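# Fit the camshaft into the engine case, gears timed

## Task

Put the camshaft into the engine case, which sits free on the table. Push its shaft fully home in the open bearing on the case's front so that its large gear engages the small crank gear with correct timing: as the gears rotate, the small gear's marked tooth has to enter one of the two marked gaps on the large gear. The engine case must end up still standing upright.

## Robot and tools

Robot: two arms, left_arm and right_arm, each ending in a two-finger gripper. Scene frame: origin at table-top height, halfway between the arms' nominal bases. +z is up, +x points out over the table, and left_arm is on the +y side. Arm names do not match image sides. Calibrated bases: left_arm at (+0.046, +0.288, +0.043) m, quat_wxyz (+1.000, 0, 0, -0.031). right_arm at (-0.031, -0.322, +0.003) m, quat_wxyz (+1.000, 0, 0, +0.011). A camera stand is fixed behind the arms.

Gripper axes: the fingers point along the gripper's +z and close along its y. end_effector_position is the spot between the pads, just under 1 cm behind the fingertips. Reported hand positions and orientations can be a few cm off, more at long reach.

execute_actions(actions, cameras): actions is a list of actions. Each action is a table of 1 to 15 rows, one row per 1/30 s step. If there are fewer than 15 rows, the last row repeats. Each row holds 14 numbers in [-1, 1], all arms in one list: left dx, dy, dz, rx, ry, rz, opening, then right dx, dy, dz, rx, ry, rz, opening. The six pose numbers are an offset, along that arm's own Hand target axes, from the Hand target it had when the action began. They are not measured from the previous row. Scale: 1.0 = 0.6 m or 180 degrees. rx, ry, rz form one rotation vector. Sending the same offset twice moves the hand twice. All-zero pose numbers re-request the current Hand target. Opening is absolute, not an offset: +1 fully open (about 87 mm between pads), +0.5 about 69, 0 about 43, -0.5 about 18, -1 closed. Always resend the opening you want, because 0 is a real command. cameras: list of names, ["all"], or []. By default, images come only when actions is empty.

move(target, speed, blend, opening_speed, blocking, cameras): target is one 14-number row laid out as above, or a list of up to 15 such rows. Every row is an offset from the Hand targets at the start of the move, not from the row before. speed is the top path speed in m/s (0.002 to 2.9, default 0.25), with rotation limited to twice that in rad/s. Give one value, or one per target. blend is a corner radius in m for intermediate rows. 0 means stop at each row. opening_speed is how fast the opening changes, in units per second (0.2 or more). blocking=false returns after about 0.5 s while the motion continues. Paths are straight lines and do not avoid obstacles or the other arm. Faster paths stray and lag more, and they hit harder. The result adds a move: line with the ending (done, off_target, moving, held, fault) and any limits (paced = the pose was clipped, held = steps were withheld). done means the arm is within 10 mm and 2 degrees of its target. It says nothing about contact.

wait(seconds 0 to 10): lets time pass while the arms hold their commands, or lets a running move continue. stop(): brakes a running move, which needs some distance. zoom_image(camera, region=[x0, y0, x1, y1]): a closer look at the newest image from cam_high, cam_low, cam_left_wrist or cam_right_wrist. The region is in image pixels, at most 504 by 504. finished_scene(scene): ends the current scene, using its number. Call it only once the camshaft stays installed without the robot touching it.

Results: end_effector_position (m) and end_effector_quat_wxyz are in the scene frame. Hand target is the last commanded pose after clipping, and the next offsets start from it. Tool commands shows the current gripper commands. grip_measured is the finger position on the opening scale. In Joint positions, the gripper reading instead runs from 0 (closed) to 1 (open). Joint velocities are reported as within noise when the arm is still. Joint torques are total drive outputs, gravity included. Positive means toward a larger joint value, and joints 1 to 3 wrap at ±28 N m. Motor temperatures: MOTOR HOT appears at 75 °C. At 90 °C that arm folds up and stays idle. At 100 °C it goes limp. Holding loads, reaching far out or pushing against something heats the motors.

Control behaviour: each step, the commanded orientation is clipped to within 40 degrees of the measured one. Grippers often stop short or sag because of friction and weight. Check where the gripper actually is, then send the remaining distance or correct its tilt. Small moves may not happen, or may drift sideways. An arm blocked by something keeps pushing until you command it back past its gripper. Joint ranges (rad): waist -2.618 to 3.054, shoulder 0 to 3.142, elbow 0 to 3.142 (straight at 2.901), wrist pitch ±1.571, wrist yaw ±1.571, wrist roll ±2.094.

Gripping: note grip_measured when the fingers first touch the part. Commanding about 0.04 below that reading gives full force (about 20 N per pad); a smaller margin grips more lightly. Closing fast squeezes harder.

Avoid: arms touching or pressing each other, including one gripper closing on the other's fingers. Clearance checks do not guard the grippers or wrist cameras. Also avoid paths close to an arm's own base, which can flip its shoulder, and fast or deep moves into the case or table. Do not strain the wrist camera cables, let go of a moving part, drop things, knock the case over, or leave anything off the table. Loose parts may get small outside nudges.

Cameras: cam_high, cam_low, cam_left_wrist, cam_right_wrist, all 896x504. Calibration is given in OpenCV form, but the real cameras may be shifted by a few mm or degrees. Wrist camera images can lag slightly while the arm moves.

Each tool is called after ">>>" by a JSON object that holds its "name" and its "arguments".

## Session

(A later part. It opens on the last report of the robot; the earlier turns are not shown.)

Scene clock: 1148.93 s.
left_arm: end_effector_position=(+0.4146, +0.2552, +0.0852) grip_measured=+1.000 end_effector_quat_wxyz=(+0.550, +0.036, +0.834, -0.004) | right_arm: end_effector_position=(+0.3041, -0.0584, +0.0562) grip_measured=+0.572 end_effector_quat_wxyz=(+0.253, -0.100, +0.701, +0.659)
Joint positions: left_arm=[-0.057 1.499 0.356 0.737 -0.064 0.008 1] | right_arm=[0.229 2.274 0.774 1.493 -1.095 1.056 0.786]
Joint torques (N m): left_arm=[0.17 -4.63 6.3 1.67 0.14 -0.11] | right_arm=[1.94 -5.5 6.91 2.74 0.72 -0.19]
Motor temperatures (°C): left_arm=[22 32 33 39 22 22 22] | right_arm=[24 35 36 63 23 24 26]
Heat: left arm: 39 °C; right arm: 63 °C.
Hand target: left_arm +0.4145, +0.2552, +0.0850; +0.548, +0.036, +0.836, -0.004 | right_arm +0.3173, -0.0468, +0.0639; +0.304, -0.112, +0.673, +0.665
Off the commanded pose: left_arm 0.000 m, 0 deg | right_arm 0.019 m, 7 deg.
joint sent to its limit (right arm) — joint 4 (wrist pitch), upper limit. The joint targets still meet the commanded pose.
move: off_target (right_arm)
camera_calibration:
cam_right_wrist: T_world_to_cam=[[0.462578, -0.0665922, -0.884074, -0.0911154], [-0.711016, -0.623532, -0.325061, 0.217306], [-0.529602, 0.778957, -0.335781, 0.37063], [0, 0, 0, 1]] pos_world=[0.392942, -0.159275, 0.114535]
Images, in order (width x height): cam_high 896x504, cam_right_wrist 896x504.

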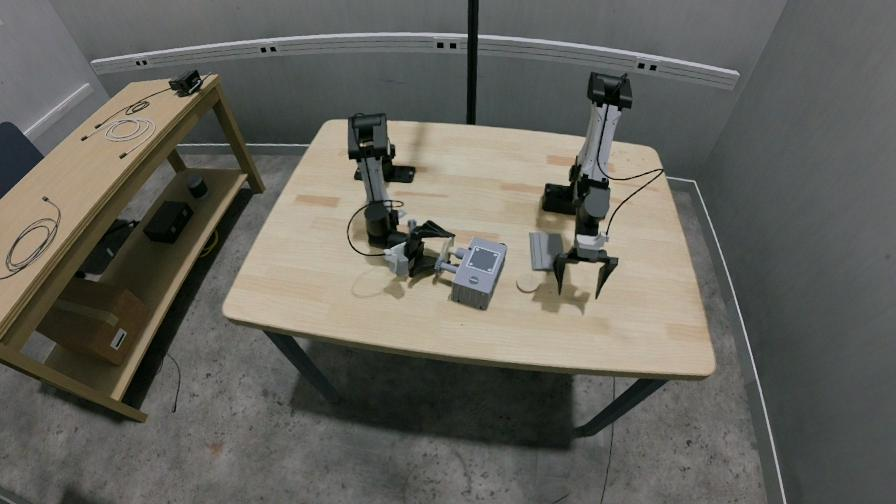

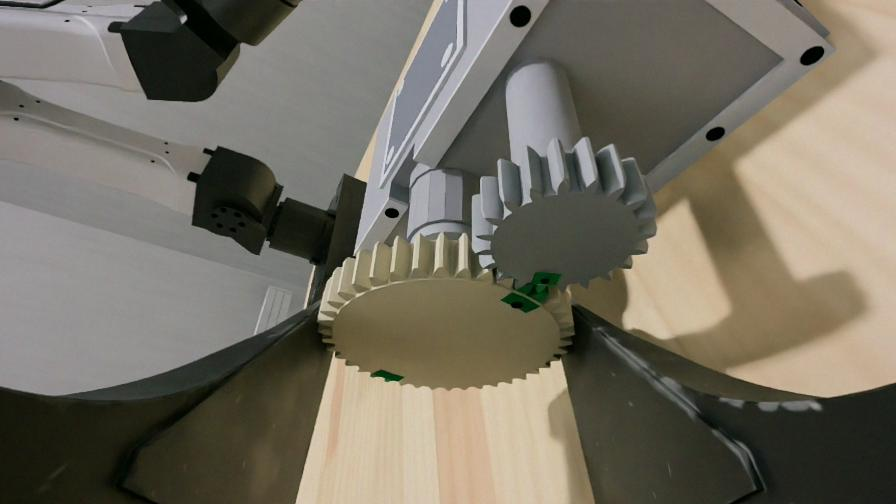

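>>> {"name": "move", "arguments": {"target": [0,0,0,0,0,0,1,0.0,0.0,-0.015,0,0,0,0.42], "speed": 0.03}}

>>> {"name": "move", "arguments": {"target": [0,0,0,0,0,0,1,0,0,0,0,0,0,0.85], "opening_speed": 0.25, "cameras": ["cam_right_wrist","cam_high"]}}

>>> {"name": "zoom_image", "arguments": {"camera": "cam_right_wrist", "region": [470, 200, 620, 330]}}

Scene clock: 1163.63 s.
left_arm: end_effector_position=(+0.4146, +0.2552, +0.0852) grip_measured=+1.000 end_effector_quat_wxyz=(+0.550, +0.036, +0.834, -0.004) | right_arm: end_effector_position=(+0.3039, -0.0585, +0.0562) grip_measured=+0.572 end_effector_quat_wxyz=(+0.253, -0.100, +0.701, +0.659)
Joint positions: left_arm=[-0.057 1.499 0.356 0.737 -0.064 0.008 1] | right_arm=[0.229 2.274 0.774 1.493 -1.097 1.056 0.786]
Joint torques (N m): left_arm=[0.34 -4.53 6.23 1.6 0.15 -0.1] | right_arm=[0.25 -6.12 5.31 2.74 0.5 -0.28]
Motor temperatures (°C): left_arm=[22 32 33 39 22 22 22] | right_arm=[24 34 37 63 24 24 26]
Heat: left arm: 39 °C; right arm: 63 °C.
Hand target: left_arm +0.4145, +0.2552, +0.0850; +0.548, +0.036, +0.836, -0.004 | right_arm +0.3150, -0.0555, +0.0632; +0.304, -0.112, +0.673, +0.665
Off the commanded pose: left_arm 0.000 m, 0 deg | right_arm 0.013 m, 7 deg.
joint sent to its limit (right arm) — joint 4 (wrist pitch), upper limit. The joint targets still meet the commanded pose.
move: off_target (right_arm)

Scene clock: 1165.57 s.
left_arm: end_effector_position=(+0.4146, +0.2552, +0.0852) grip_measured=+1.000 end_effector_quat_wxyz=(+0.550, +0.036, +0.834, -0.004) | right_arm: end_effector_position=(+0.3095, -0.0579, +0.0577) grip_measured=+0.848 end_effector_quat_wxyz=(+0.263, -0.099, +0.700, +0.657)
Joint positions: left_arm=[-0.057 1.499 0.356 0.737 -0.064 0.008 1] | right_arm=[0.229 2.275 0.784 1.493 -1.08 1.052 0.924]
Joint torques (N m): left_arm=[0.28 -4.46 6.22 1.62 0.13 -0.09] | right_arm=[0.28 -6.15 4.46 2.74 0.34 -0.24]
Motor temperatures (°C): left_arm=[22 32 33 39 22 22 22] | right_arm=[24 34 37 63 24 24 26]
Heat: left arm: 39 °C; right arm: 63 °C.
Hand target: left_arm +0.4145, +0.2552, +0.0850; +0.548, +0.036, +0.836, -0.004 | right_arm +0.3149, -0.0555, +0.0631; +0.304, -0.112, +0.673, +0.665
Off the commanded pose: left_arm 0.000 m, 0 deg | right_arm 0.008 m, 6 deg.
joint sent to its limit (right arm) — joint 4 (wrist pitch), upper limit. The joint targets still meet the commanded pose.
move: off_target (right_arm)
camera_calibration:
cam_right_wrist: T_world_to_cam=[[0.473273, -0.0724992, -0.877928, -0.0963141], [-0.715991, -0.612253, -0.335416, 0.224694], [-0.513196, 0.787331, -0.341671, 0.369417], [0, 0, 0, 1]] pos_world=[0.396045, -0.160267, 0.117028]
Images, in order (width x height): cam_high 896x504, cam_right_wrist 896x504.

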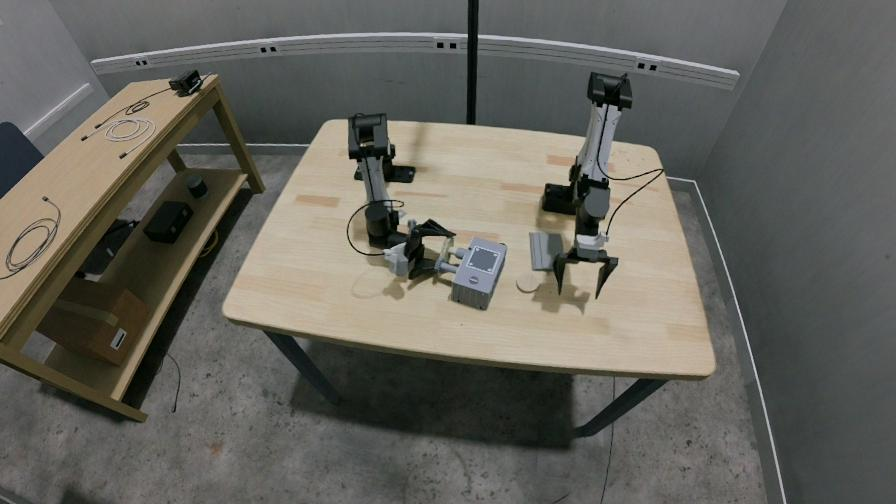

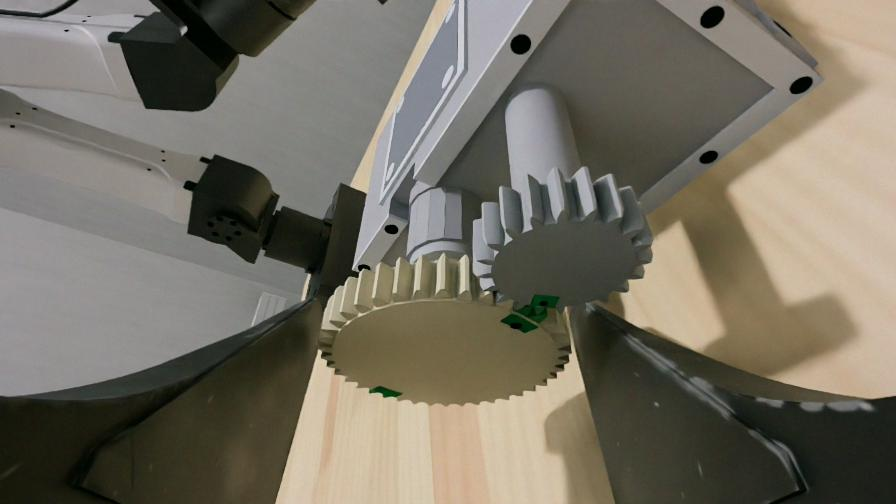

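Scaled by 3.360 from the camera's 896x504 image, which has a finer 1280x720 frame.

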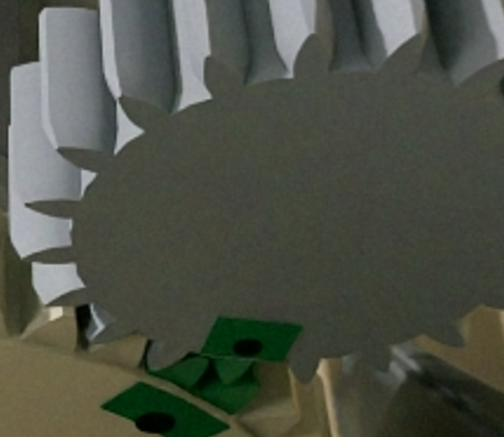

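>>> {"name": "move", "arguments": {"target": [[0,0,0,0,0,0,1,-0.004,0,0,0,0,0,1],[0,0,0,0,0,0,1,-0.004,0,-0.05,0,0,0,1]], "speed": 0.04, "cameras": ["cam_right_wrist","cam_high"]}}

Scene clock: 1179.00 s.
left_arm: end_effector_position=(+0.4146, +0.2552, +0.0852) grip_measured=+1.000 end_effector_quat_wxyz=(+0.550, +0.036, +0.834, -0.004) | right_arm: end_effector_position=(+0.3126, -0.0796, +0.0592) grip_measured=+1.000 end_effector_quat_wxyz=(+0.273, -0.096, +0.701, +0.652)
Joint positions: left_arm=[-0.057 1.499 0.356 0.737 -0.064 0.008 1] | right_arm=[0.168 2.256 0.759 1.494 -1.121 1.034 1]
Joint torques (N m): left_arm=[0.09 -4.55 6.15 1.63 0.15 -0.05] | right_arm=[-1.24 -6.75 1.87 2.71 -0.07 -0.26]
Motor temperatures (°C): left_arm=[22 32 33 39 22 22 22] | right_arm=[24 35 36 62 23 24 25]
Heat: left arm: 39 °C; right arm: 62 °C.
Hand target: left_arm +0.4145, +0.2552, +0.0850; +0.548, +0.036, +0.836, -0.004 | right_arm +0.3090, -0.0850, +0.0625; +0.304, -0.112, +0.673, +0.665
Off the commanded pose: left_arm 0.000 m, 0 deg | right_arm 0.007 m, 5 deg.
joint sent to its limit (right arm) — joint 4 (wrist pitch), upper limit. The joint targets are off in orientation, not in position.
move: off_target (right_arm)
camera_calibration:
cam_right_wrist: T_world_to_cam=[[0.481965, -0.0871959, -0.871841, -0.102232], [-0.7243, -0.599577, -0.340436, 0.217954], [-0.493051, 0.795553, -0.352131, 0.383544], [0, 0, 0, 1]] pos_world=[0.396243, -0.183363, 0.120127]
Images, in order (width x height): cam_high 896x504, cam_right_wrist 896x504.

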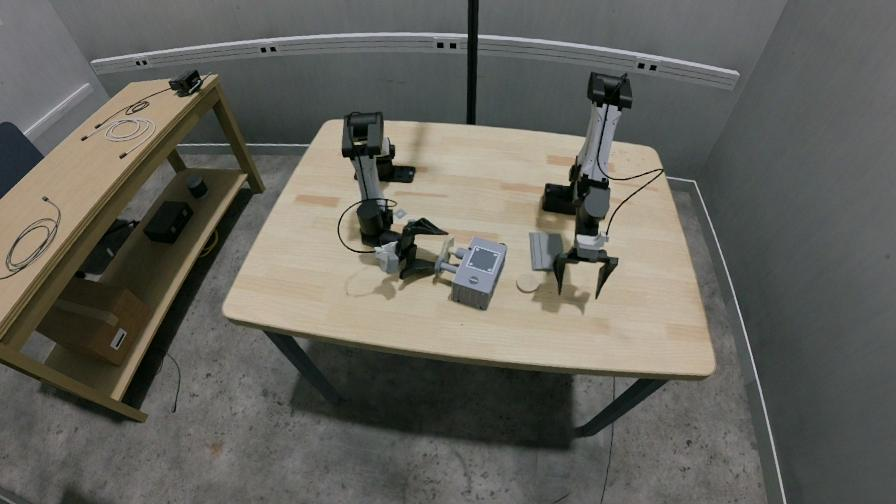

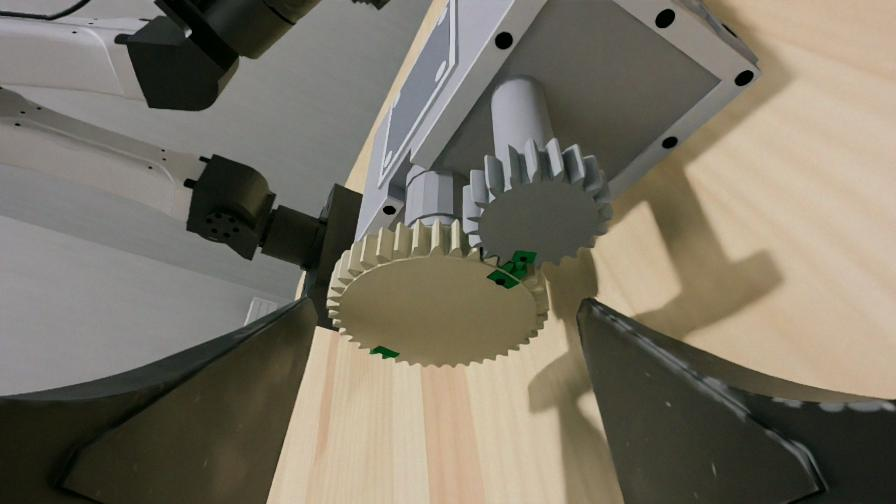

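Clear. Back off more and inspect.

>>> {"name": "move", "arguments": {"target": [0,0,0,0,0,0,1,-0.06,0,-0.12,0,0,0,1], "speed": 0.1, "cameras": ["cam_right_wrist","cam_high"]}}

>>> {"name": "zoom_image", "arguments": {"camera": "cam_right_wrist", "region": [330, 60, 630, 300]}}

>>> {"name": "zoom_image", "arguments": {"camera": "cam_high", "region": [420, 220, 520, 315]}}

Scene clock: 1185.93 s.
left_arm: end_effector_position=(+0.4146, +0.2552, +0.0852) grip_measured=+1.000 end_effector_quat_wxyz=(+0.550, +0.036, +0.834, -0.004) | right_arm: end_effector_position=(+0.3183, -0.1624, +0.0613) grip_measured=+1.000 end_effector_quat_wxyz=(+0.268, -0.079, +0.703, +0.654)
Joint positions: left_arm=[-0.057 1.499 0.356 0.737 -0.064 0.008 1] | right_arm=[-0.077 2.248 0.748 1.494 -1.35 1.063 1]
Joint torques (N m): left_arm=[0.2 -4.57 6.31 1.67 0.14 -0.12] | right_arm=[-0.4 -9.09 3.96 2.56 -0.12 0.03]
Motor temperatures (°C): left_arm=[22 32 33 39 22 22 22] | right_arm=[24 35 36 62 23 24 25]
Heat: left arm: 39 °C; right arm: 62 °C.
Hand target: left_arm +0.4145, +0.2552, +0.0850; +0.548, +0.036, +0.836, -0.004 | right_arm +0.3187, -0.1634, +0.0775; +0.304, -0.112, +0.673, +0.665
Off the commanded pose: left_arm 0.000 m, 0 deg | right_arm 0.016 m, 7 deg.
joint sent to its limit (right arm) — joint 4 (wrist pitch), upper limit. The joint targets are off in orientation, not in position.
move: off_target (right_arm)
camera_calibration:
cam_right_wrist: T_world_to_cam=[[0.453205, -0.0874358, -0.887108, -0.100383], [-0.744549, -0.584346, -0.32278, 0.180972], [-0.490155, 0.806781, -0.329928, 0.45244], [0, 0, 0, 1]] pos_world=[0.402002, -0.268047, 0.118636]
Images, in order (width x height): cam_high 896x504, cam_right_wrist 896x504.

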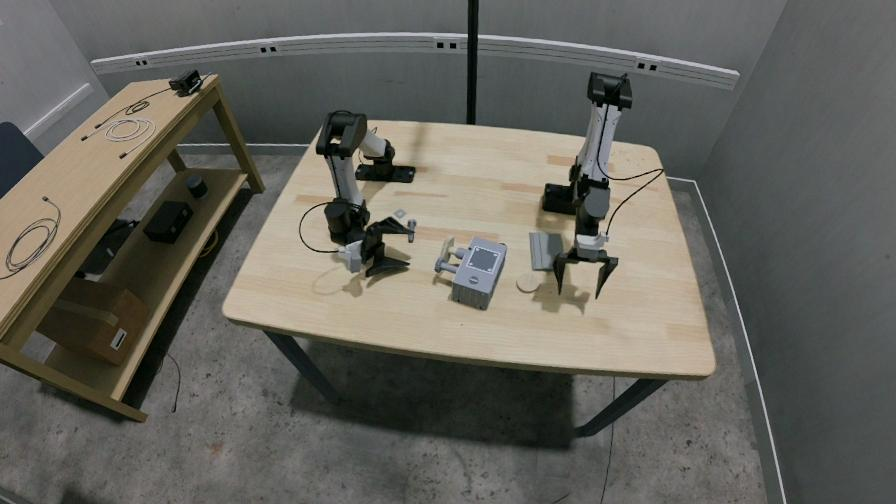

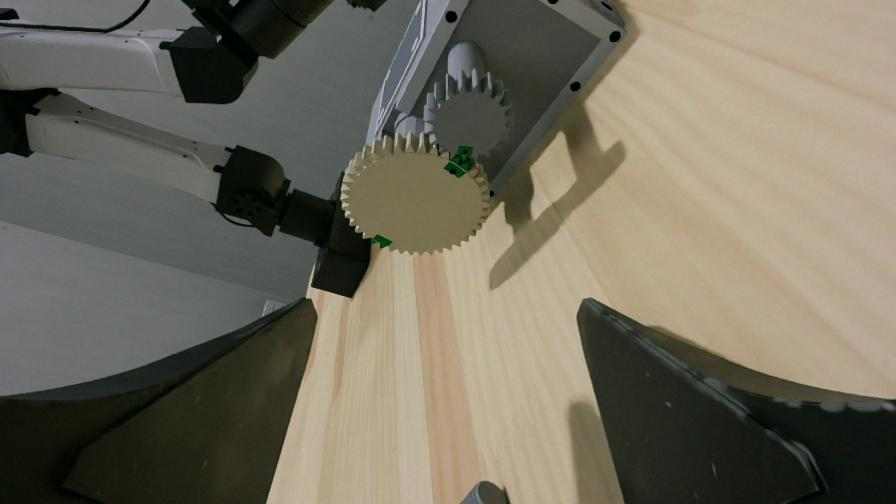

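Scaled by 1.680 from the camera's 896x504 image, which has a finer 1280x720 frame.

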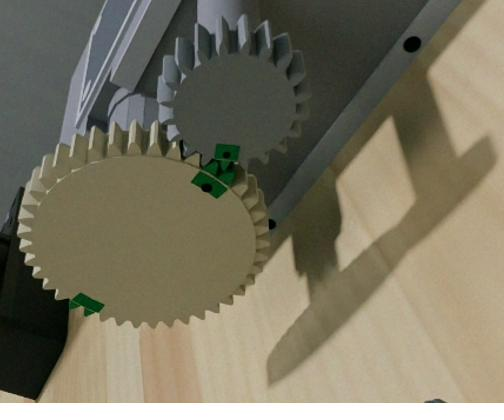

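Scaled by 5.040 from the camera's 896x504 image, which has a finer 1280x720 frame.

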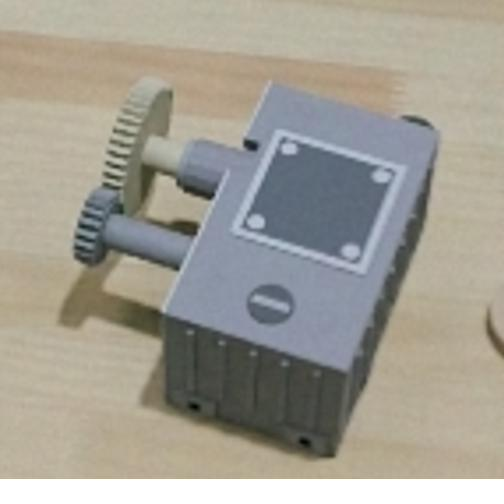

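>>> {"name": "zoom_image", "arguments": {"camera": "cam_right_wrist", "region": [415, 115, 505, 195]}}

>>> {"name": "zoom_image", "arguments": {"camera": "cam_high", "region": [430, 230, 475, 275]}}

Scaled by 5.600 from the camera's 896x504 image, which has a finer 1280x720 frame.

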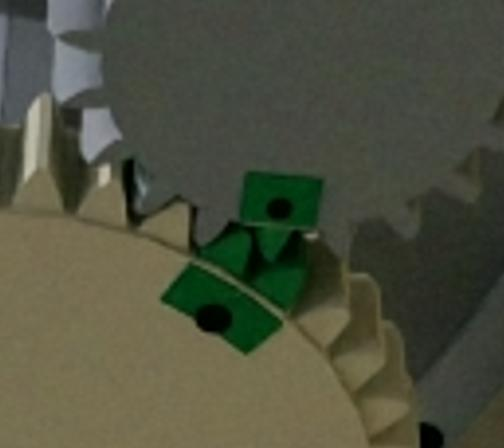

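Scaled by 11.200 from the camera's 896x504 image, which has a finer 1280x720 frame.

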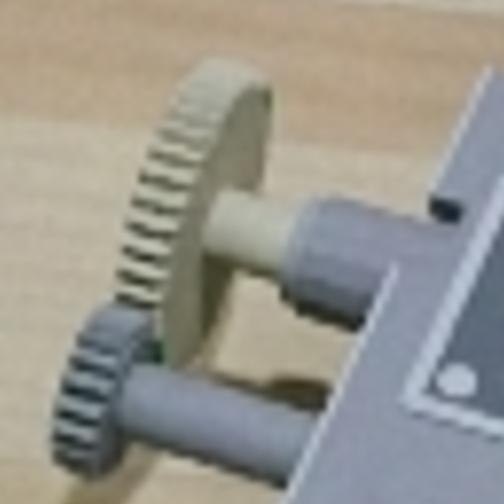

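>>> {"name": "finished_scene", "arguments": {"scene": 1}}

The scene is finished: the task was done.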